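# Put one soap bar in each of three lidded boxes

## Task

Finish with all three boxes upright, each closed by a lid and containing exactly one soap bar. A box that already has its lid on could turn out to have nothing inside.

## Robot and tools

Robot: two six-joint arms, left_arm and right_arm, each with a parallel two-finger gripper and a wrist camera. Calibrated base positions in the scene frame: left_arm at (-0.046, +0.275, 0) m, turned slightly (quat_wxyz +1.000, 0, 0, +0.012); right_arm at (-0.022, -0.322, 0) m (quat_wxyz +1.000, 0, 0, -0.026). Both bases have +z pointing up.

Frames: the scene frame sits at table height, halfway between the two nominal bases. +z is up, +x points out across the table, and +y is toward left_arm. Arm names do not match image left or right. Each arm reports its gripper pose and wrist camera pose in its own base frame. Fixed cameras and the table use the scene frame. The gripper's fingers point along its +z axis and open and close along its y axis. end_effector_position is the spot between the pads, about 1 cm short of the tips. Reported poses can be off by a few centimetres, more at long reach.

Row format, shared by execute_actions and move: one flat list of 14 numbers, each in [-1, 1], covering both arms even when only one moves. The first 7 are left_arm: six joint numbers then the gripper opening. The last 7 are right_arm in the same layout. Joint order in every row and every per-joint list: wrist pitch (joint4), waist (joint1), wrist roll (joint6), wrist yaw (joint5), elbow (joint3), shoulder (joint2). Joint numbers are offsets, scaled so 1.0 equals 1.83 rad wrist pitch, 1.264 waist, 7.625 wrist roll, 6.358 wrist yaw, 1.276 elbow, 1.32 shoulder. Offsets count from the Joint targets at the start of the action (or move), not from the previous row, so repeating a value keeps moving the joint. The opening is absolute: +1 fully open, -1 closed. A 0 in the opening slot is a real command, so resend the current value to keep a gripper as it is; send 0 for all joints to hold an arm.

Stated joint ranges (rad): waist -2.880 to 2.880, shoulder 0.000 to 3.142, elbow 0.000 to 3.019, wrist pitch -1.693 to 1.571, wrist yaw -1.571 to 1.571, wrist roll -2.094 to 2.094. Real limits may differ by up to 0.084 rad. An action asking any joint to go more than 0.084 rad beyond its range is rejected for both arms; if the first action of a call fails this, the whole call is rejected. Requests past a real limit are clipped, and the result may say "joint sent to its limit".

execute_actions(actions, cameras): actions is a list of actions; each action is a list of up to 15 rows, each row lasting 1/30 s, the last row repeated to fill 15 steps (0.5 s per action). An empty list just reports state. cameras chooses images: omitted, null or ["all"] gives all, [] gives none.

move(target, speed, blend, opening_speed, blocking, cameras): target is one 14-number row or a list of up to 15 rows; every row's joint offsets count from the same starting Joint targets. All joints travel together, so the gripper follows a curve, with no collision avoidance. speed: rad/s of the joint with the farthest to go, 0.01 to 2, default 0.5, one value or one per target. blend: rad, rounds corners in a list (0 means stop at each). opening_speed: per second on the -1..+1 scale, at least 0.2; use a low value to close gently on soft items. Paths run at least 0.5 s and are cut off past 10 s. blocking=false returns after about 0.5 s while the move continues. The result adds a "move:" line: done, off_target, moving, held or fault, possibly limits=held, and the worst joint error for any arm missing its target by more than 0.035 rad. Faster moves and targets set farther beyond a contact hit and press harder.

wait(seconds 0 to 10): lets time pass holding commands. stop(): brakes a running move. zoom_image(camera, region): region is [x0, y0, x1, y1] in pixels from the top-left, at most 504x504, on the latest image of cam_high, cam_low, cam_left_wrist or cam_right_wrist. read_manual(section): licence texts only. finished_scene(scene): ends scene 1 or 2 for good; the goal must hold without the robot.

Cameras: cam_high and cam_low are 896x504; cam_left_wrist and cam_right_wrist are 672x504.

Results: Joint positions and velocities per arm in the joint order above (rad, rad/s), then finger gap (m; 0.094 fully open). Joint targets are the base for your next offsets. grip_measured uses the opening scale; it reads slightly wide when empty and a few hundredths narrower than a firmly held part, and follows commands even after contact, so it does not reveal a touch. To release, command well above it. grip_effort_nm is gripper motor effort (negative closing), not pad force. Joint torques include arm weight; joints 1 and 5 wrap at ±28 N m. Action calls also list joint positions at some steps. "joint command not followed" means a clearance check altered targets. "Tool commands" shows current gripper commands. "within noise" means velocities are essentially zero.

Motion limits: each joint target may lead its measured angle only by a fixed amount per step, and targets that would shift the gripper over 110 mm are scaled back, so large motions span several actions. Tiny offsets may not move a joint. If an arm is pressing on something or being dragged, command its targets back past its measured positions.

Avoid: dropping soap or lids, releasing things while they move, knocking anything off the table, slamming or pushing hard, and any collision or squeeze between the two arms (it can fail the scene). Motors heat when holding loads, staying stretched or straining; a MOTOR HOT line warns, and at 100 °C an OVER-TEMPERATURE FAULT drops that arm for 30 s or more. Held parts or loose objects may occasionally get a brief external tug. Time keeps running while you think.

Each tool is called after ">>>" in YAML: its name, and indented under it one key for each argument.

## Session

>>> execute_actions:
  actions: []

Scene clock: 0.00 s.
left_arm: end_effector_position=(+0.5905, -0.2707, +0.2097) grip_measured=+1.000 grip_effort_nm=n/a end_effector_quat_wxyz=(+0.442, -0.131, +0.873, +0.161) | right_arm: end_effector_position=(+0.1384, +0.3040, +0.3106) grip_measured=+1.000 grip_effort_nm=n/a end_effector_quat_wxyz=(+0.083, -0.601, +0.786, +0.123)
Joint names: [wrist pitch, waist, wrist roll, wrist yaw, elbow, shoulder]
Joint positions: left_arm=[-0.693 -0.629 -0.666 -0.848 1.484 1.795 0.094] | right_arm=[-1.458 1.064 -0.221 -0.157 1.194 1.054 0.094]
Joint velocities: within noise
Joint torques (N m): no reading
Motor temperatures (°C): left_arm=[31 32 31 29 29 32 33] | right_arm=[34 34 31 31 34 30 30]
Heat: left arm: hottest gripper 33 °C; right arm: hottest waist 34 °C.
Joint targets: left_arm=[-0.691 -0.629 -0.666 -0.848 1.507 1.800] | right_arm=[-1.457 1.064 -0.221 -0.157 1.218 1.057]
Tool commands: left_gripper/opening=+1.0 right_gripper/opening=+1.0

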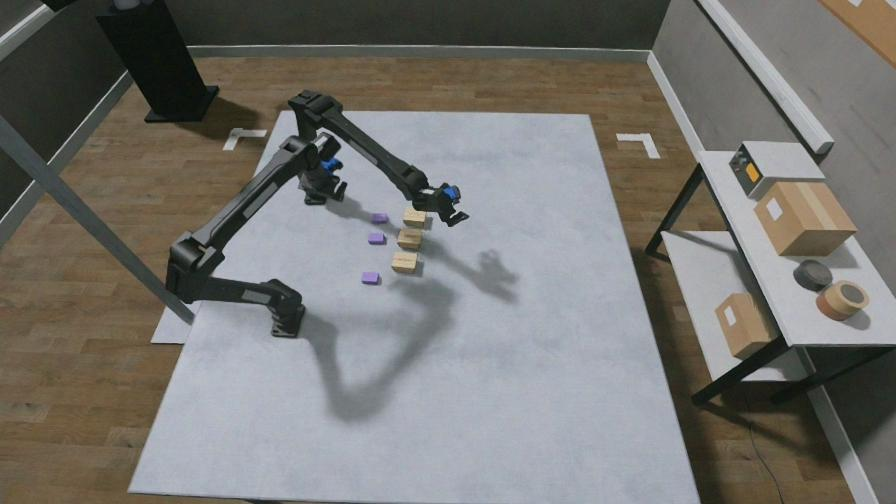

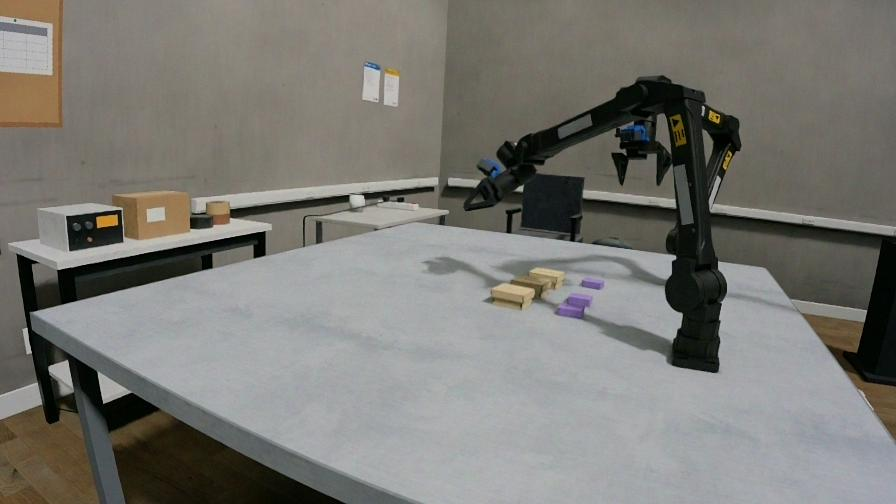

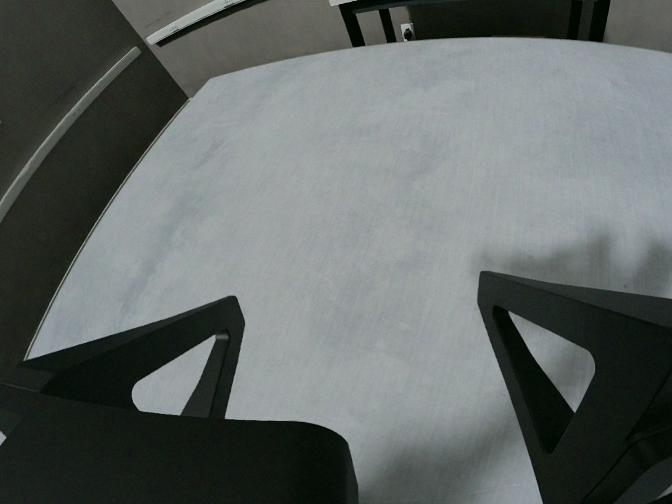

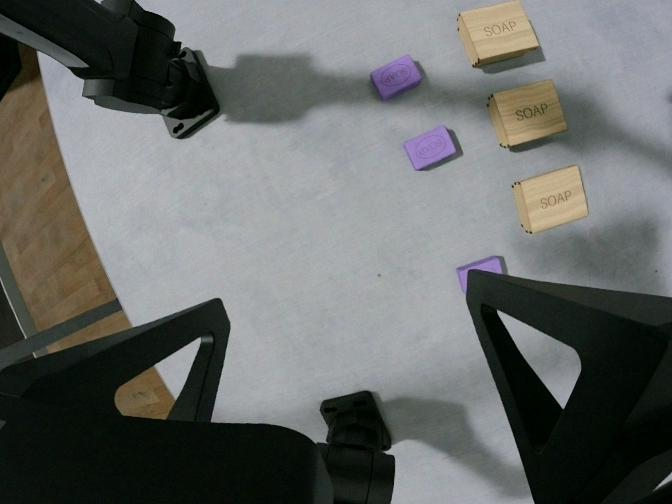

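>>> zoom_image:
  camera: "cam_right_wrist"
  region: [360, 0, 672, 310]

>>> zoom_image:
  camera: "cam_high"
  region: [340, 190, 480, 300]

>>> zoom_image:
  camera: "cam_low"
  region: [470, 250, 630, 340]

Scaled by 1.615 from the camera's 672x504 image, which has a finer 960x720 frame.

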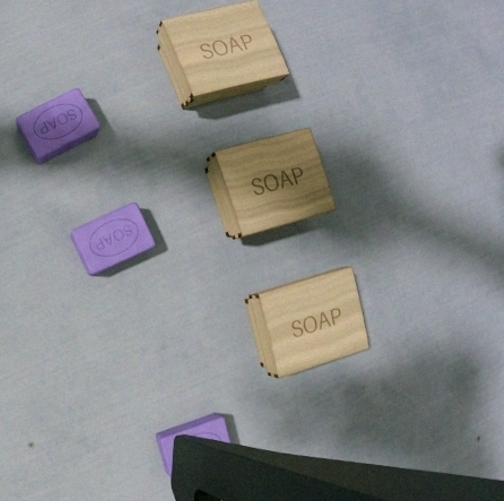

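Scaled by 3.600 from the camera's 896x504 image, which has a finer 1280x720 frame.

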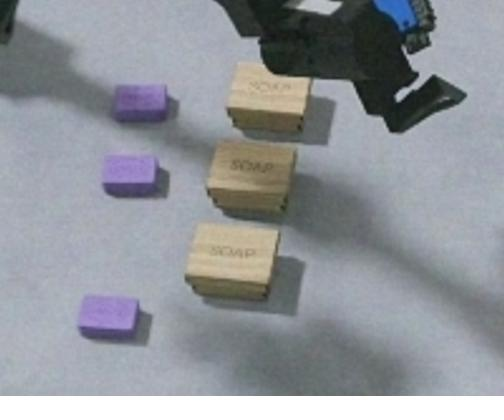

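Scaled by 3.150 from the camera's 896x504 image, which has a finer 1280x720 frame.

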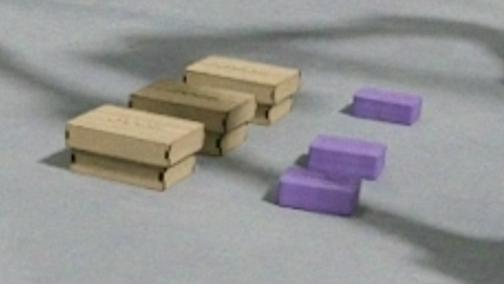

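>>> move:
  target: [0,0.894,0,0,0,0,-0.5,0.034,-0.301,0.122,0.0247,0.097,0.337,1]
  speed: 0.9

>>> zoom_image:
  camera: "cam_right_wrist"
  region: [168, 0, 672, 504]

Scene clock: 150.00 s.
left_arm: end_effector_position=(+0.4944, +0.4213, +0.2097) grip_measured=-0.498 grip_effort_nm=-0.134 end_effector_quat_wxyz=(+0.286, -0.580, +0.665, +0.373) | right_arm: end_effector_position=(+0.3270, +0.2681, +0.1908) grip_measured=+1.000 grip_effort_nm=-0.056 end_effector_quat_wxyz=(-0.014, +0.005, +1.000, -0.010)
Joint names: [wrist pitch, waist, wrist roll, wrist yaw, elbow, shoulder]
Joint positions: left_arm=[-0.693 0.507 -0.666 -0.848 1.484 1.795 0.024] | right_arm=[-1.403 0.687 0.697 -0.002 1.283 1.486 0.094]
Joint velocities: within noise
Joint torques (N m): left_arm=[1.96 -2.02 -0.08 -0.53 12.94 -21.01] | right_arm=[0.61 -0.21 0.12 -0.05 14.48 -11.11]
Motor temperatures (°C): left_arm=[30 31 30 29 41 38 31] | right_arm=[34 34 30 30 45 30 30]
Heat: left arm: hottest elbow 41 °C; right arm: hottest elbow 45 °C.
Joint targets: left_arm=[-0.691 0.501 -0.666 -0.848 1.507 1.800] | right_arm=[-1.395 0.684 0.709 -0.001 1.341 1.501]
move: off_target (right_arm); right_arm: the elbow is farthest, 0.059 rad from its target

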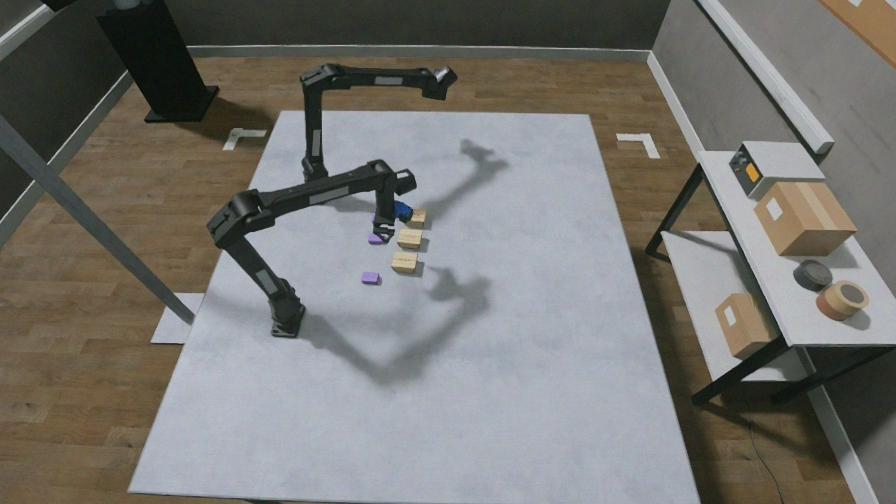

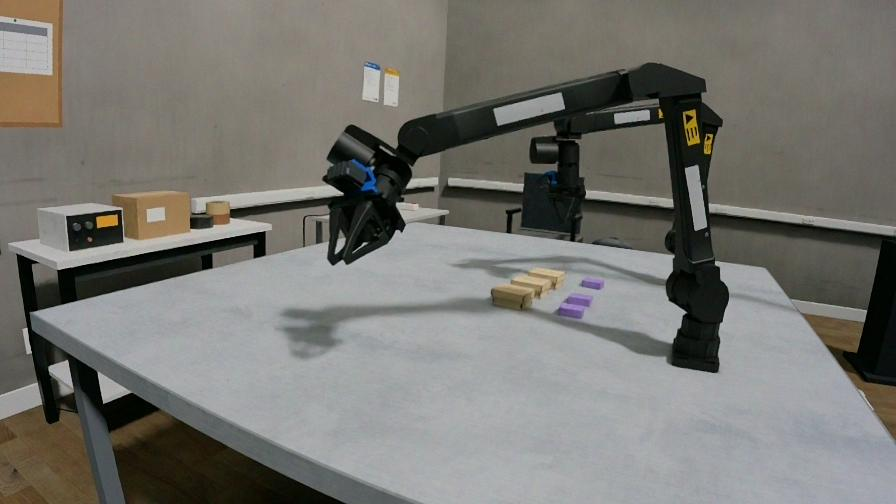

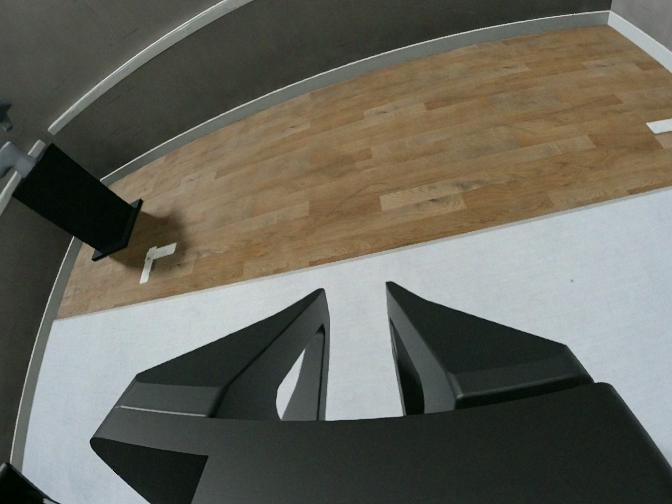

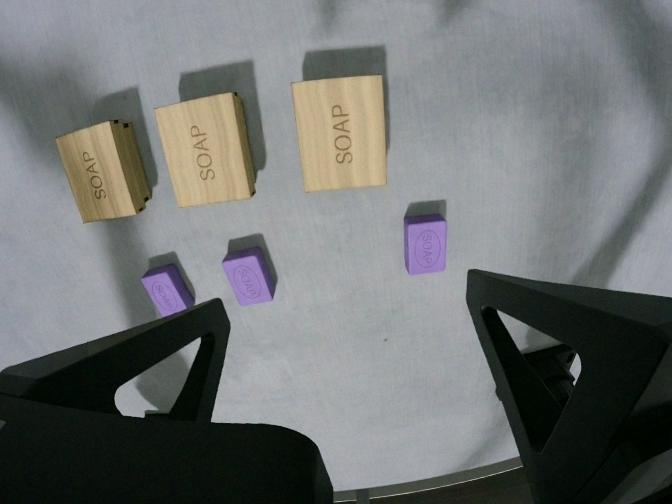

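Scaled by 1.000.

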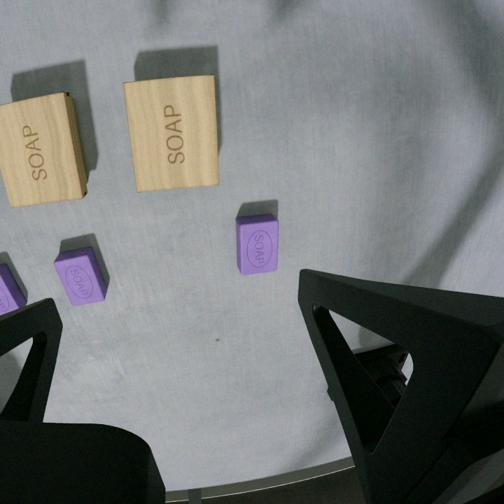

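>>> move:
  target: [0,0,0,0,0,0,-0.5,0.112,-0.0585,-0.0117,0,-0.04,0.0947,1]
  cameras: ["cam_right_wrist","cam_low"]

>>> zoom_image:
  camera: "cam_low"
  region: [440, 210, 640, 340]

Scene clock: 179.90 s.
left_arm: end_effector_position=(+0.4944, +0.4213, +0.2097) grip_measured=-0.498 grip_effort_nm=-0.134 end_effector_quat_wxyz=(+0.286, -0.580, +0.665, +0.373) | right_arm: end_effector_position=(+0.3904, +0.2743, +0.1361) grip_measured=+1.000 grip_effort_nm=-0.046 end_effector_quat_wxyz=(+0.016, +0.010, +1.000, +0.012)
Joint names: [wrist pitch, waist, wrist roll, wrist yaw, elbow, shoulder]
Joint positions: left_arm=[-0.693 0.507 -0.666 -0.848 1.484 1.795 0.024] | right_arm=[-1.199 0.613 0.632 -0.001 1.283 1.614 0.094]
Joint velocities: within noise
Joint torques (N m): left_arm=[1.98 -2.02 -0.08 -0.52 12.96 -21.01] | right_arm=[0.79 -0.21 -0.11 -0.08 9.99 -13.22]
Motor temperatures (°C): left_arm=[30 31 30 29 42 38 30] | right_arm=[33 34 29 30 47 31 30]
Heat: left arm: hottest elbow 42 °C; right arm: hottest elbow 47 °C.
Joint targets: left_arm=[-0.691 0.501 -0.666 -0.848 1.507 1.800] | right_arm=[-1.190 0.610 0.620 0.000 1.290 1.626]
move: done
Images, in order (width x height): cam_low 896x504, cam_right_wrist 672x504.

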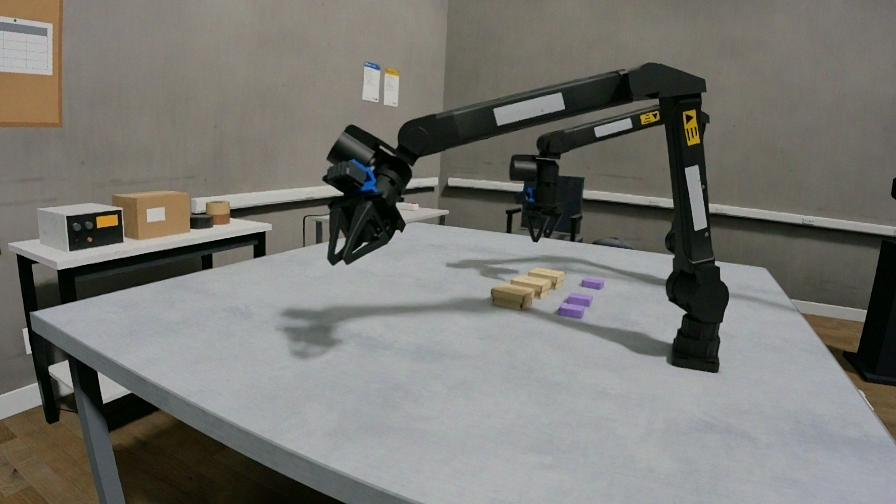

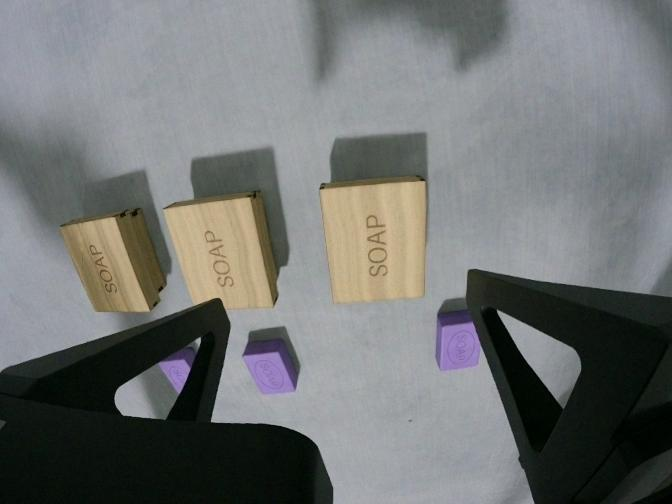

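Scaled by 2.520 from the camera's 896x504 image, which has a finer 1280x720 frame.

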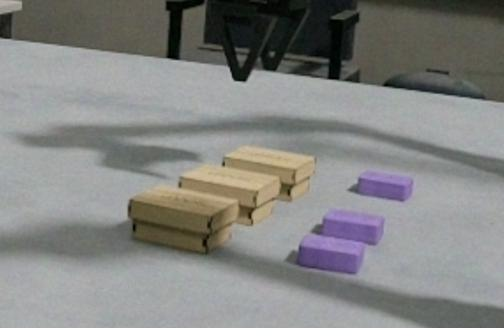

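>>> move:
  target:
    - [0,0,0,0,0,0,-0.5,0.028,-0.0087,0.0047,0,-0.049,0.015,1]
    - [0,0,0,0,0,0,-0.5,0.110,-0.0087,0.0047,0,-0.109,0.0712,1]
  blend: 0.05
  cameras: ["cam_right_wrist","cam_low"]

>>> zoom_image:
  camera: "cam_low"
  region: [440, 210, 640, 340]

Scene clock: 227.80 s.
left_arm: end_effector_position=(+0.4944, +0.4213, +0.2097) grip_measured=-0.498 grip_effort_nm=-0.129 end_effector_quat_wxyz=(+0.286, -0.580, +0.665, +0.373) | right_arm: end_effector_position=(+0.3884, +0.2691, +0.0500) grip_measured=+1.000 grip_effort_nm=-0.051 end_effector_quat_wxyz=(+0.008, +0.019, +1.000, +0.007)
Joint names: [wrist pitch, waist, wrist roll, wrist yaw, elbow, shoulder]
Joint positions: left_arm=[-0.693 0.507 -0.666 -0.848 1.484 1.795 0.024] | right_arm=[-0.998 0.606 0.644 -0.001 1.159 1.711 0.094]
Joint velocities: within noise
Joint torques (N m): left_arm=[1.96 -2.02 -0.08 -0.53 12.93 -21.07] | right_arm=[0.76 -0.56 0.11 -0.08 7.72 -14.15]
Motor temperatures (°C): left_arm=[30 31 29 29 43 38 30] | right_arm=[33 34 29 30 44 31 30]
Heat: left arm: hottest elbow 43 °C; right arm: hottest elbow 44 °C.
Joint targets: left_arm=[-0.691 0.501 -0.666 -0.848 1.507 1.800] | right_arm=[-0.989 0.599 0.655 0.000 1.151 1.720]
move: done; blend cut to 0.0313 rad at target 1
Images, in order (width x height): cam_low 896x504, cam_right_wrist 672x504.

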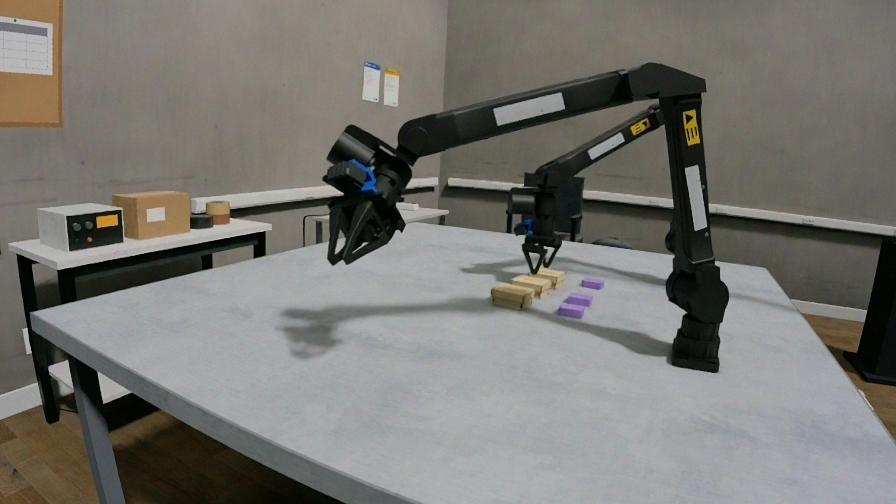

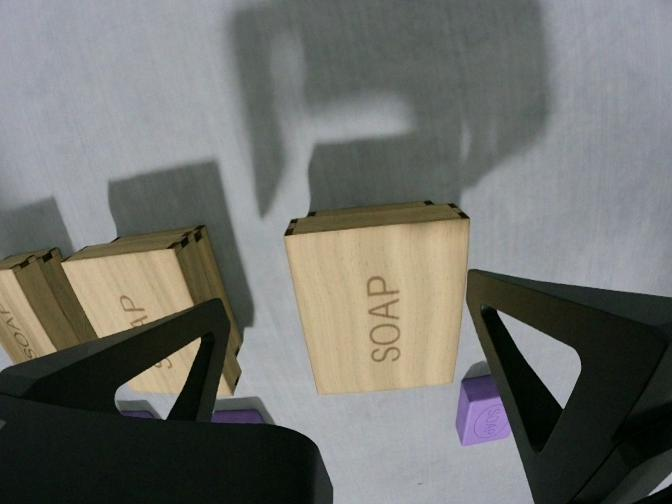

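Scaled by 2.520 from the camera's 896x504 image, which has a finer 1280x720 frame.

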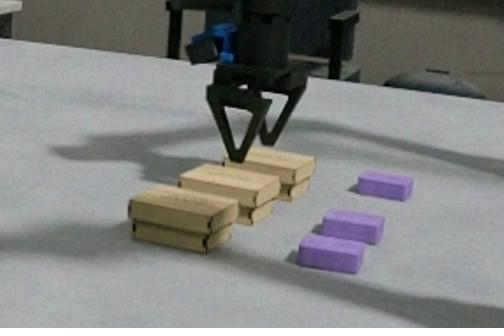

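>>> move:
  target:
    - [0,0,0,0,0,0,-0.5,-0.0044,-0.006,0.0007,0,-0.0439,-0.0364,1]
    - [0,0,0,0,0,0,-0.5,0.0317,-0.006,0.0007,0,-0.0666,-0.0045,1]
  cameras: ["cam_right_wrist","cam_low"]
  speed: 0.3

>>> zoom_image:
  camera: "cam_low"
  region: [480, 230, 610, 330]

Scene clock: 272.20 s.
left_arm: end_effector_position=(+0.4944, +0.4213, +0.2097) grip_measured=-0.498 grip_effort_nm=-0.129 end_effector_quat_wxyz=(+0.286, -0.580, +0.665, +0.373) | right_arm: end_effector_position=(+0.3738, +0.2544, +0.0316) grip_measured=+1.000 grip_effort_nm=-0.051 end_effector_quat_wxyz=(+0.006, +0.026, +1.000, +0.005)
Joint names: [wrist pitch, waist, wrist roll, wrist yaw, elbow, shoulder]
Joint positions: left_arm=[-0.693 0.507 -0.666 -0.848 1.484 1.795 0.024] | right_arm=[-0.94 0.598 0.65 -0.001 1.08 1.695 0.094]
Joint velocities: within noise
Joint torques (N m): left_arm=[1.96 -2.02 -0.08 -0.52 12.93 -21.01] | right_arm=[0.61 -0.56 0.12 -0.08 6.86 -12.51]
Motor temperatures (°C): left_arm=[29 31 29 29 44 39 30] | right_arm=[33 34 29 30 42 33 30]
Heat: left arm: hottest elbow 44 °C; right arm: hottest elbow 42 °C.
Joint targets: left_arm=[-0.691 0.501 -0.666 -0.848 1.507 1.800] | right_arm=[-0.931 0.591 0.661 0.000 1.066 1.714]
move: done
Images, in order (width x height): cam_low 896x504, cam_right_wrist 672x504.

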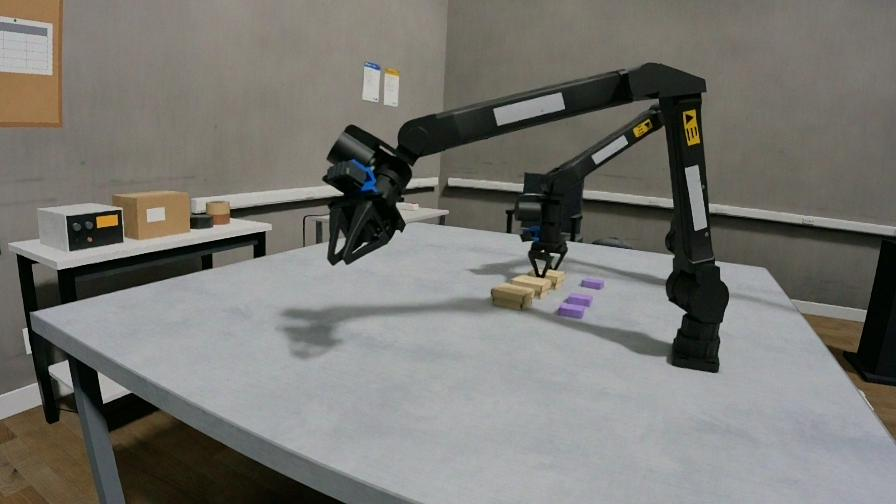

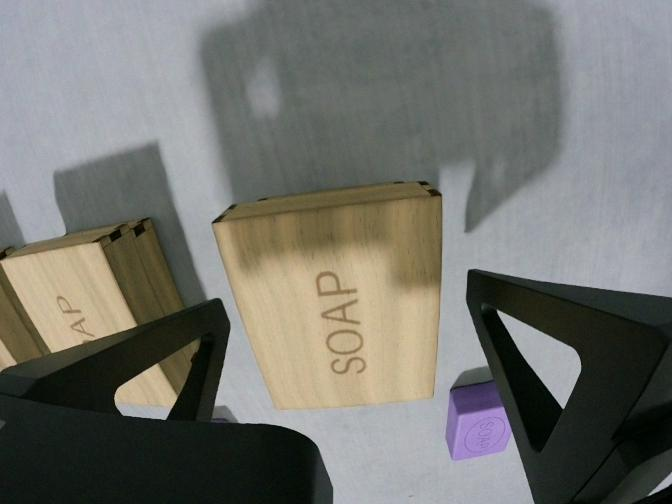

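Scaled by 3.877 from the camera's 896x504 image, which has a finer 1280x720 frame.

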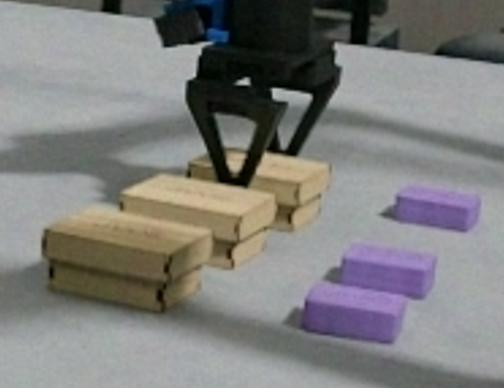

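>>> move:
  target: [0,0,0,0,0,0,-0.5,0,0.0158,0,0,0.0015,0.0182,1]
  cameras: ["cam_right_wrist","cam_low"]
  speed: 0.3

>>> zoom_image:
  camera: "cam_low"
  region: [480, 230, 610, 330]

Scene clock: 294.73 s.
left_arm: end_effector_position=(+0.4944, +0.4213, +0.2097) grip_measured=-0.498 grip_effort_nm=-0.134 end_effector_quat_wxyz=(+0.286, -0.580, +0.665, +0.373) | right_arm: end_effector_position=(+0.3708, +0.2548, +0.0227) grip_measured=+1.000 grip_effort_nm=-0.046 end_effector_quat_wxyz=(-0.002, +0.023, +1.000, -0.001)
Joint names: [wrist pitch, waist, wrist roll, wrist yaw, elbow, shoulder]
Joint positions: left_arm=[-0.693 0.507 -0.666 -0.848 1.484 1.795 0.024] | right_arm=[-0.939 0.603 0.65 -0.001 1.08 1.716 0.094]
Joint velocities: within noise
Joint torques (N m): left_arm=[1.96 -2.02 -0.08 -0.53 12.94 -21.01] | right_arm=[0.69 0.91 0.12 -0.08 6.89 -12.63]
Motor temperatures (°C): left_arm=[29 31 29 29 45 39 30] | right_arm=[33 34 29 30 41 33 30]
Heat: left arm: hottest elbow 45 °C; right arm: hottest elbow 41 °C.
Joint targets: left_arm=[-0.691 0.501 -0.666 -0.848 1.507 1.800] | right_arm=[-0.931 0.611 0.661 0.000 1.068 1.738]
move: done
Images, in order (width x height): cam_low 896x504, cam_right_wrist 672x504.

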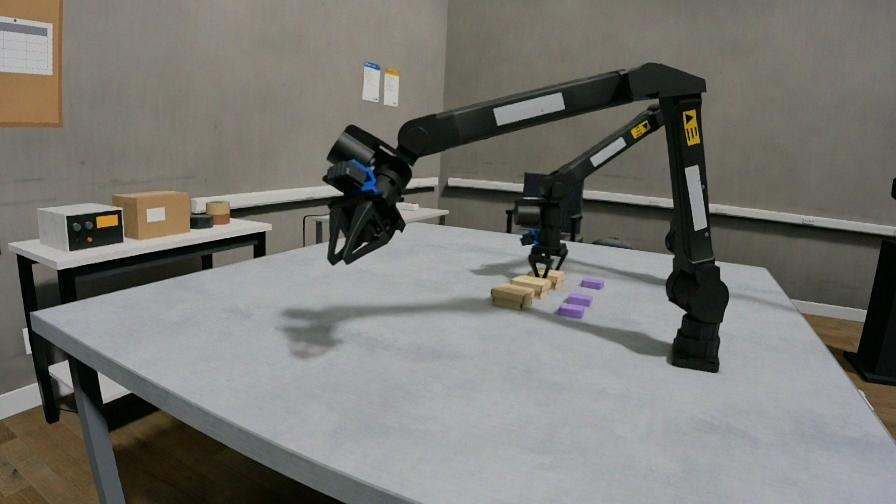

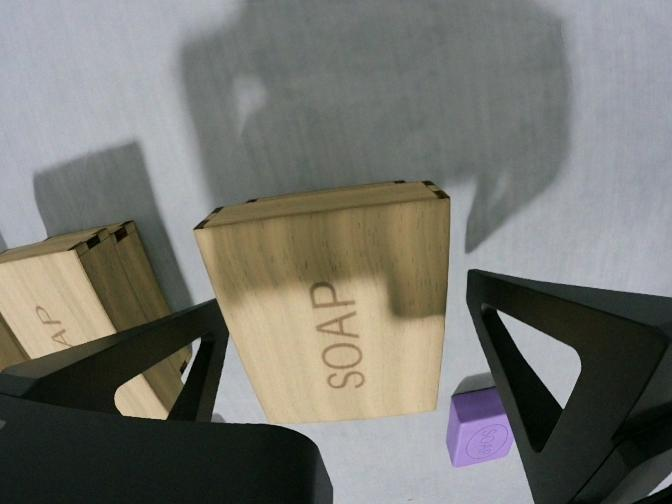

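Scaled by 3.877 from the camera's 896x504 image, which has a finer 1280x720 frame.

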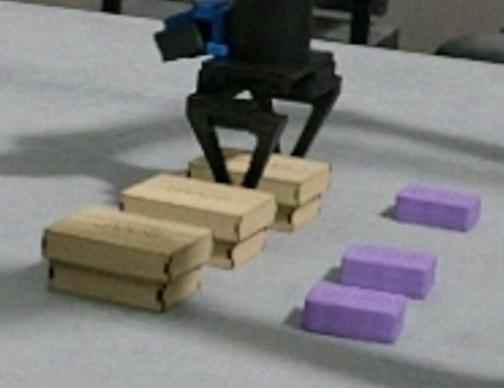

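>>> move:
  target: [0,0,0,0,0,0,-0.5,0,0.0119,0,0,0,0,1]
  cameras: []
  speed: 0.3

>>> move:
  target: [0,0,0,0,0,0,-0.5,0,0,0,0,0,0,0.2]
  cameras: ["cam_right_wrist","cam_low"]
  opening_speed: 0.3

>>> zoom_image:
  camera: "cam_low"
  region: [480, 230, 610, 330]

Scene clock: 317.40 s.
left_arm: end_effector_position=(+0.4944, +0.4213, +0.2097) grip_measured=-0.498 grip_effort_nm=-0.139 end_effector_quat_wxyz=(+0.286, -0.580, +0.665, +0.373) | right_arm: end_effector_position=(+0.3665, +0.2609, +0.0227) grip_measured=+1.000 grip_effort_nm=-0.051 end_effector_quat_wxyz=(-0.002, +0.015, +1.000, -0.001)
Joint names: [wrist pitch, waist, wrist roll, wrist yaw, elbow, shoulder]
Joint positions: left_arm=[-0.693 0.507 -0.666 -0.848 1.484 1.795 0.024] | right_arm=[-0.939 0.619 0.65 -0.001 1.08 1.716 0.094]
Joint velocities: within noise
Joint torques (N m): left_arm=[1.99 -2.02 -0.08 -0.53 12.94 -21.01] | right_arm=[0.7 0.73 0.11 -0.08 6.9 -12.34]
Motor temperatures (°C): left_arm=[29 31 29 29 45 39 30] | right_arm=[33 34 29 30 41 33 30]
Heat: left arm: hottest elbow 45 °C; right arm: hottest elbow 41 °C.
Joint targets: left_arm=[-0.691 0.501 -0.666 -0.848 1.507 1.800] | right_arm=[-0.931 0.626 0.661 0.000 1.068 1.738]
move: done
No camera images: "cameras" was empty.

Scene clock: 320.27 s.
left_arm: end_effector_position=(+0.4944, +0.4213, +0.2097) grip_measured=-0.498 grip_effort_nm=-0.134 end_effector_quat_wxyz=(+0.286, -0.580, +0.665, +0.373) | right_arm: end_effector_position=(+0.3666, +0.2608, +0.0227) grip_measured=+0.377 grip_effort_nm=-1.072 end_effector_quat_wxyz=(-0.002, +0.016, +1.000, -0.001)
Joint names: [wrist pitch, waist, wrist roll, wrist yaw, elbow, shoulder]
Joint positions: left_arm=[-0.693 0.507 -0.666 -0.848 1.484 1.795 0.024] | right_arm=[-0.939 0.619 0.65 -0.001 1.08 1.716 0.065]
Joint velocities: within noise
Joint torques (N m): left_arm=[1.98 -2.02 -0.09 -0.53 12.93 -21.07] | right_arm=[0.69 0.73 0.11 -0.11 6.87 -12.34]
Motor temperatures (°C): left_arm=[29 31 29 29 45 39 30] | right_arm=[33 34 29 30 41 33 30]
Heat: left arm: hottest elbow 45 °C; right arm: hottest elbow 41 °C.
Joint targets: left_arm=[-0.691 0.501 -0.666 -0.848 1.507 1.800] | right_arm=[-0.931 0.626 0.661 0.000 1.068 1.738]
move: done
Images, in order (width x height): cam_low 896x504, cam_right_wrist 672x504.

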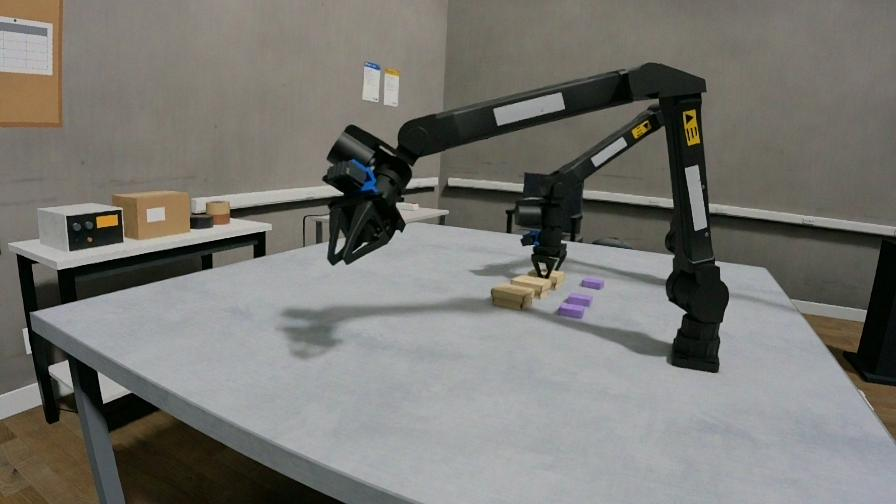

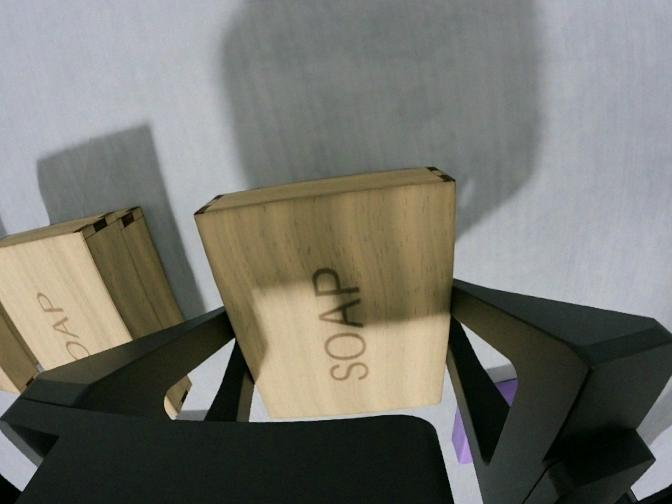

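Scaled by 3.877 from the camera's 896x504 image, which has a finer 1280x720 frame.

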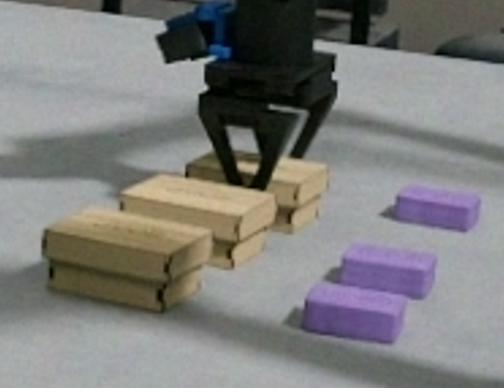

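>>> move:
  target:
    - [0,0,0,0,0,0,-0.5,-0.0393,0,0,0,0.068,-0.0386,0.2]
    - [0,0,0,0,0,0,-0.5,-0.095,0,0,0,0.111,-0.079,0.2]
  cameras: ["cam_right_wrist","cam_low","cam_high"]
  blend: 0.02
  speed: 0.3

>>> zoom_image:
  camera: "cam_low"
  region: [480, 230, 610, 330]

>>> zoom_image:
  camera: "cam_high"
  region: [340, 190, 460, 290]

Scene clock: 336.43 s.
left_arm: end_effector_position=(+0.4944, +0.4213, +0.2097) grip_measured=-0.498 grip_effort_nm=-0.139 end_effector_quat_wxyz=(+0.286, -0.580, +0.665, +0.373) | right_arm: end_effector_position=(+0.3701, +0.2632, +0.0833) grip_measured=+0.377 grip_effort_nm=-1.077 end_effector_quat_wxyz=(-0.001, +0.016, +1.000, +0.000)
Joint names: [wrist pitch, waist, wrist roll, wrist yaw, elbow, shoulder]
Joint positions: left_arm=[-0.693 0.507 -0.666 -0.848 1.484 1.795 0.024] | right_arm=[-1.097 0.619 0.65 -0.001 1.162 1.637 0.065]
Joint velocities: within noise
Joint torques (N m): left_arm=[1.98 -1.96 -0.09 -0.52 12.93 -21.01] | right_arm=[0.14 0.73 0.11 -0.11 12.71 -14.1]
Motor temperatures (°C): left_arm=[29 31 29 29 45 39 30] | right_arm=[33 34 29 30 41 33 31]
Heat: left arm: hottest elbow 45 °C; right arm: hottest elbow 41 °C.
Joint targets: left_arm=[-0.691 0.501 -0.666 -0.848 1.507 1.800] | right_arm=[-1.105 0.626 0.661 0.000 1.210 1.634]
move: off_target (right_arm); right_arm: the elbow is farthest, 0.047 rad from its target
Images, in order (width x height): cam_high 896x504, cam_low 896x504, cam_right_wrist 672x504.

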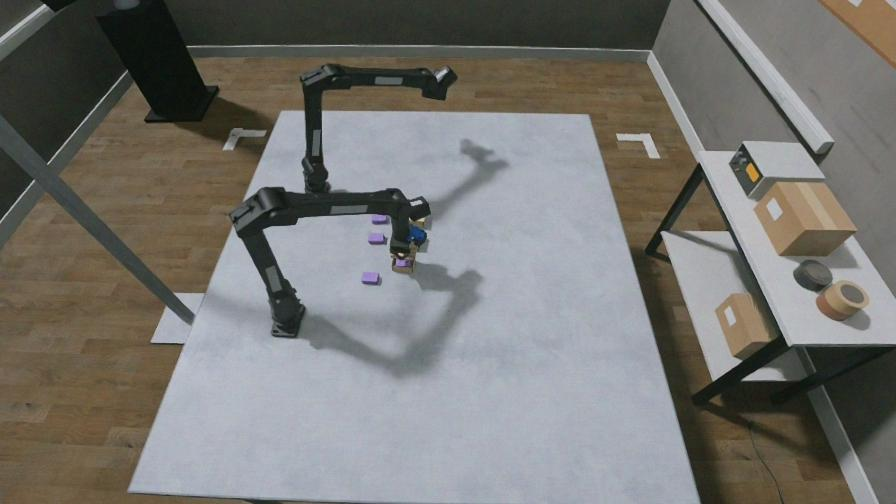

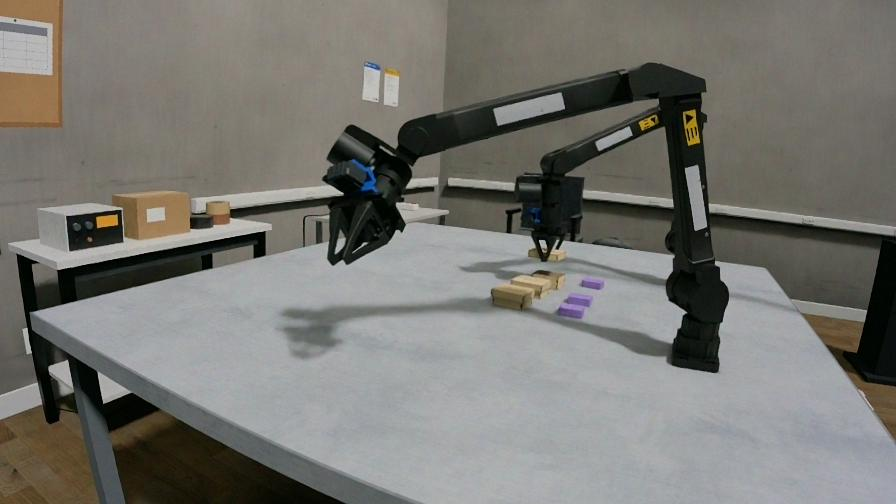

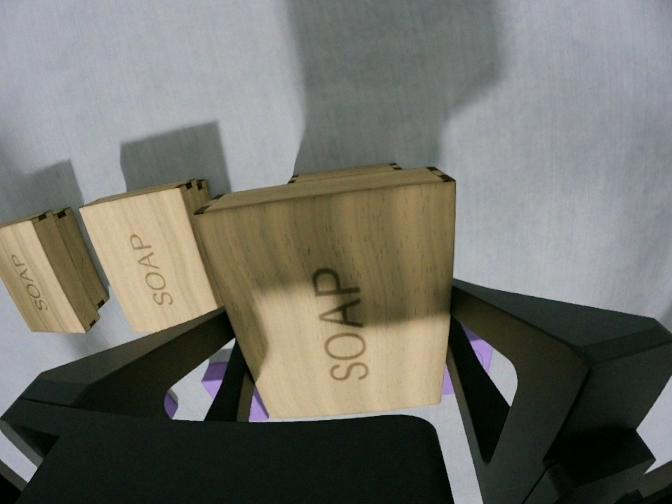

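Scaled by 3.877 from the camera's 896x504 image, which has a finer 1280x720 frame.

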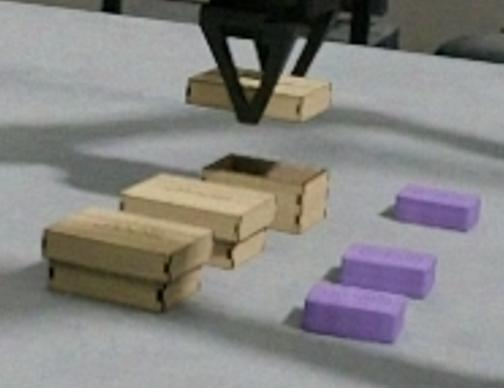

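Scaled by 4.200 from the camera's 896x504 image, which has a finer 1280x720 frame.

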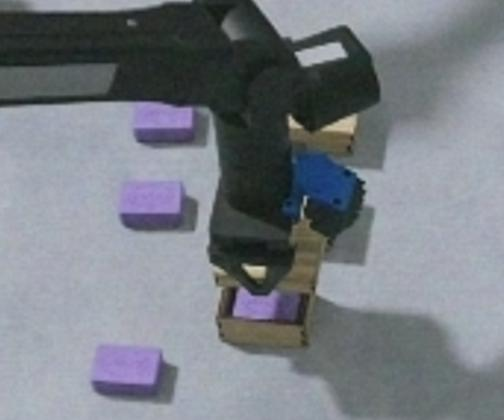

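>>> move:
  target: [0,0,0,0,0,0,-0.5,0,-0.3,0,0,0,0,0.2]
  cameras: ["cam_right_wrist","cam_high"]

>>> zoom_image:
  camera: "cam_high"
  region: [380, 230, 440, 290]

>>> zoom_image:
  camera: "cam_right_wrist"
  region: [0, 100, 300, 330]

Scene clock: 363.60 s.
left_arm: end_effector_position=(+0.4944, +0.4213, +0.2097) grip_measured=-0.498 grip_effort_nm=-0.134 end_effector_quat_wxyz=(+0.286, -0.580, +0.665, +0.373) | right_arm: end_effector_position=(+0.4407, +0.1097, +0.0833) grip_measured=+0.377 grip_effort_nm=-1.082 end_effector_quat_wxyz=(-0.001, +0.201, +0.980, +0.000)
Joint names: [wrist pitch, waist, wrist roll, wrist yaw, elbow, shoulder]
Joint positions: left_arm=[-0.693 0.507 -0.666 -0.848 1.484 1.795 0.024] | right_arm=[-1.097 0.245 0.65 0 1.162 1.637 0.065]
Joint velocities: within noise
Joint torques (N m): left_arm=[1.98 -2.02 -0.08 -0.53 12.94 -21.01] | right_arm=[0.1 0.21 0.11 -0.12 12.7 -14.04]
Motor temperatures (°C): left_arm=[29 30 29 29 46 39 29] | right_arm=[32 34 29 30 47 32 31]
Heat: left arm: hottest elbow 46 °C; right arm: hottest elbow 47 °C.
Joint targets: left_arm=[-0.691 0.501 -0.666 -0.848 1.507 1.800] | right_arm=[-1.104 0.247 0.661 0.000 1.210 1.634]
move: off_target (right_arm); right_arm: the elbow is farthest, 0.048 rad from its target
Images, in order (width x height): cam_high 896x504, cam_right_wrist 672x504.

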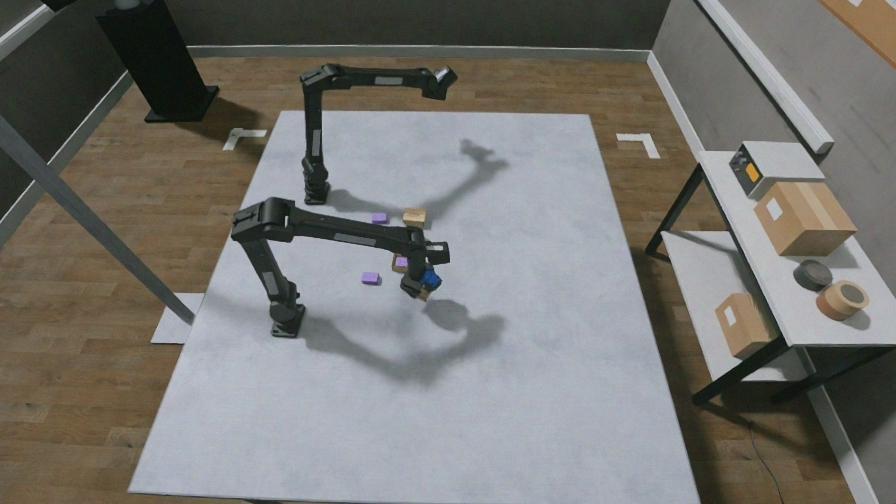

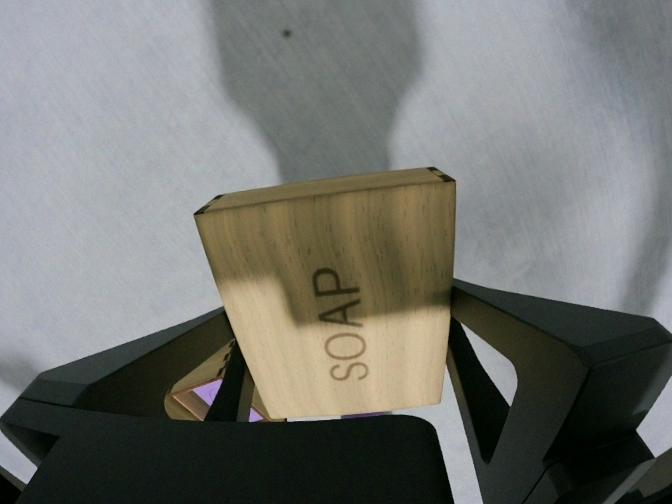

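Scaled by 8.400 from the camera's 896x504 image, which has a finer 1280x720 frame.

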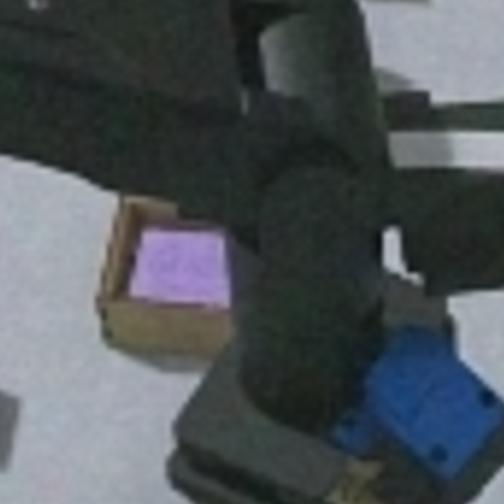

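Scaled by 1.680 from the camera's 672x504 image, which has a finer 960x720 frame.

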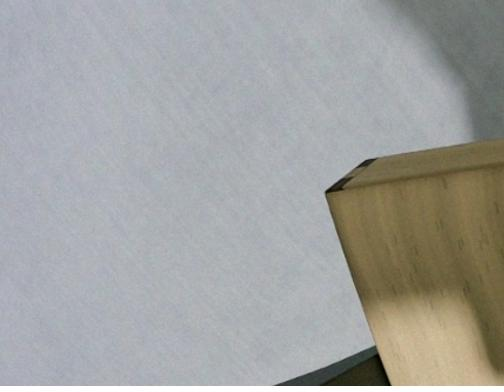

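>>> move:
  target: [0,0,0,0,0,0,-0.5,0,-0.2,0,0,0,0,0.2]
  cameras: ["cam_high"]

>>> zoom_image:
  camera: "cam_high"
  region: [350, 200, 440, 290]

>>> zoom_image:
  camera: "cam_high"
  region: [380, 235, 420, 275]

Scene clock: 372.73 s.
left_arm: end_effector_position=(+0.4944, +0.4213, +0.2097) grip_measured=-0.498 grip_effort_nm=-0.129 end_effector_quat_wxyz=(+0.286, -0.580, +0.665, +0.373) | right_arm: end_effector_position=(+0.4541, -0.0037, +0.0833) grip_measured=+0.377 grip_effort_nm=-1.072 end_effector_quat_wxyz=(-0.001, +0.323, +0.946, +0.000)
Joint names: [wrist pitch, waist, wrist roll, wrist yaw, elbow, shoulder]
Joint positions: left_arm=[-0.693 0.507 -0.666 -0.848 1.484 1.795 0.024] | right_arm=[-1.097 -0.007 0.65 -0.001 1.162 1.637 0.065]
Joint velocities: within noise
Joint torques (N m): left_arm=[1.98 -1.96 -0.09 -0.53 12.93 -21.01] | right_arm=[0.1 0.21 0.11 -0.11 12.71 -14.1]
Motor temperatures (°C): left_arm=[29 30 29 29 46 39 29] | right_arm=[32 34 29 30 48 32 31]
Heat: left arm: hottest elbow 46 °C; right arm: hottest elbow 48 °C.
Joint targets: left_arm=[-0.691 0.501 -0.666 -0.848 1.507 1.800] | right_arm=[-1.104 -0.006 0.661 0.000 1.210 1.634]
move: off_target (right_arm); right_arm: the elbow is farthest, 0.048 rad from its target
Images, in order (width x height): cam_high 896x504.

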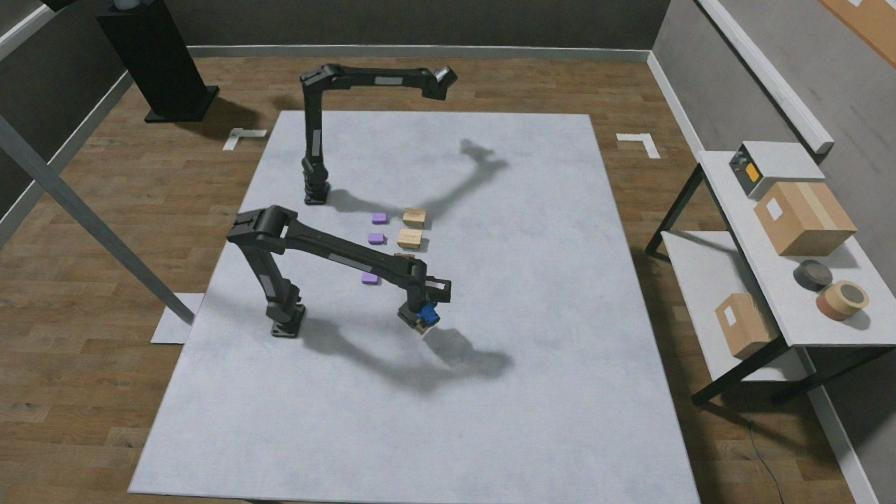

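Scaled by 5.600 from the camera's 896x504 image, which has a finer 1280x720 frame.

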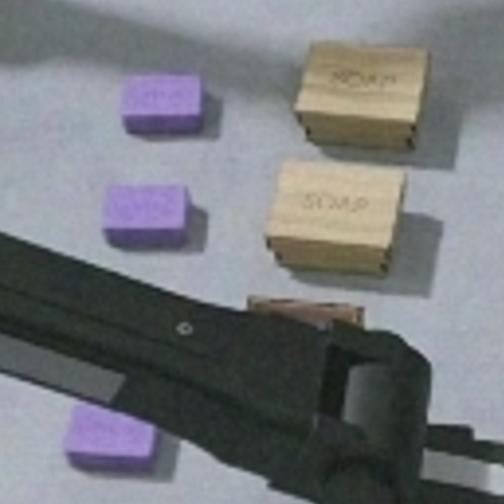

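Scaled by 12.600 from the camera's 896x504 image, which has a finer 1280x720 frame.

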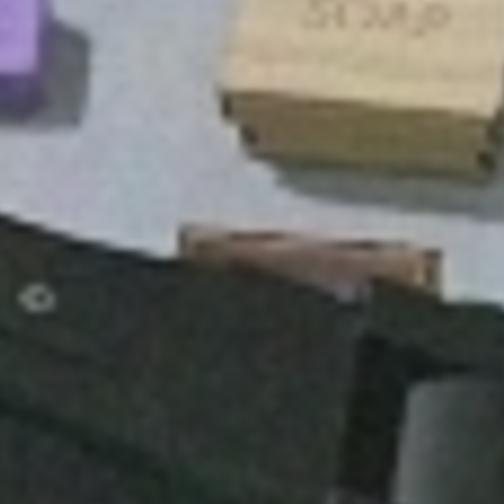

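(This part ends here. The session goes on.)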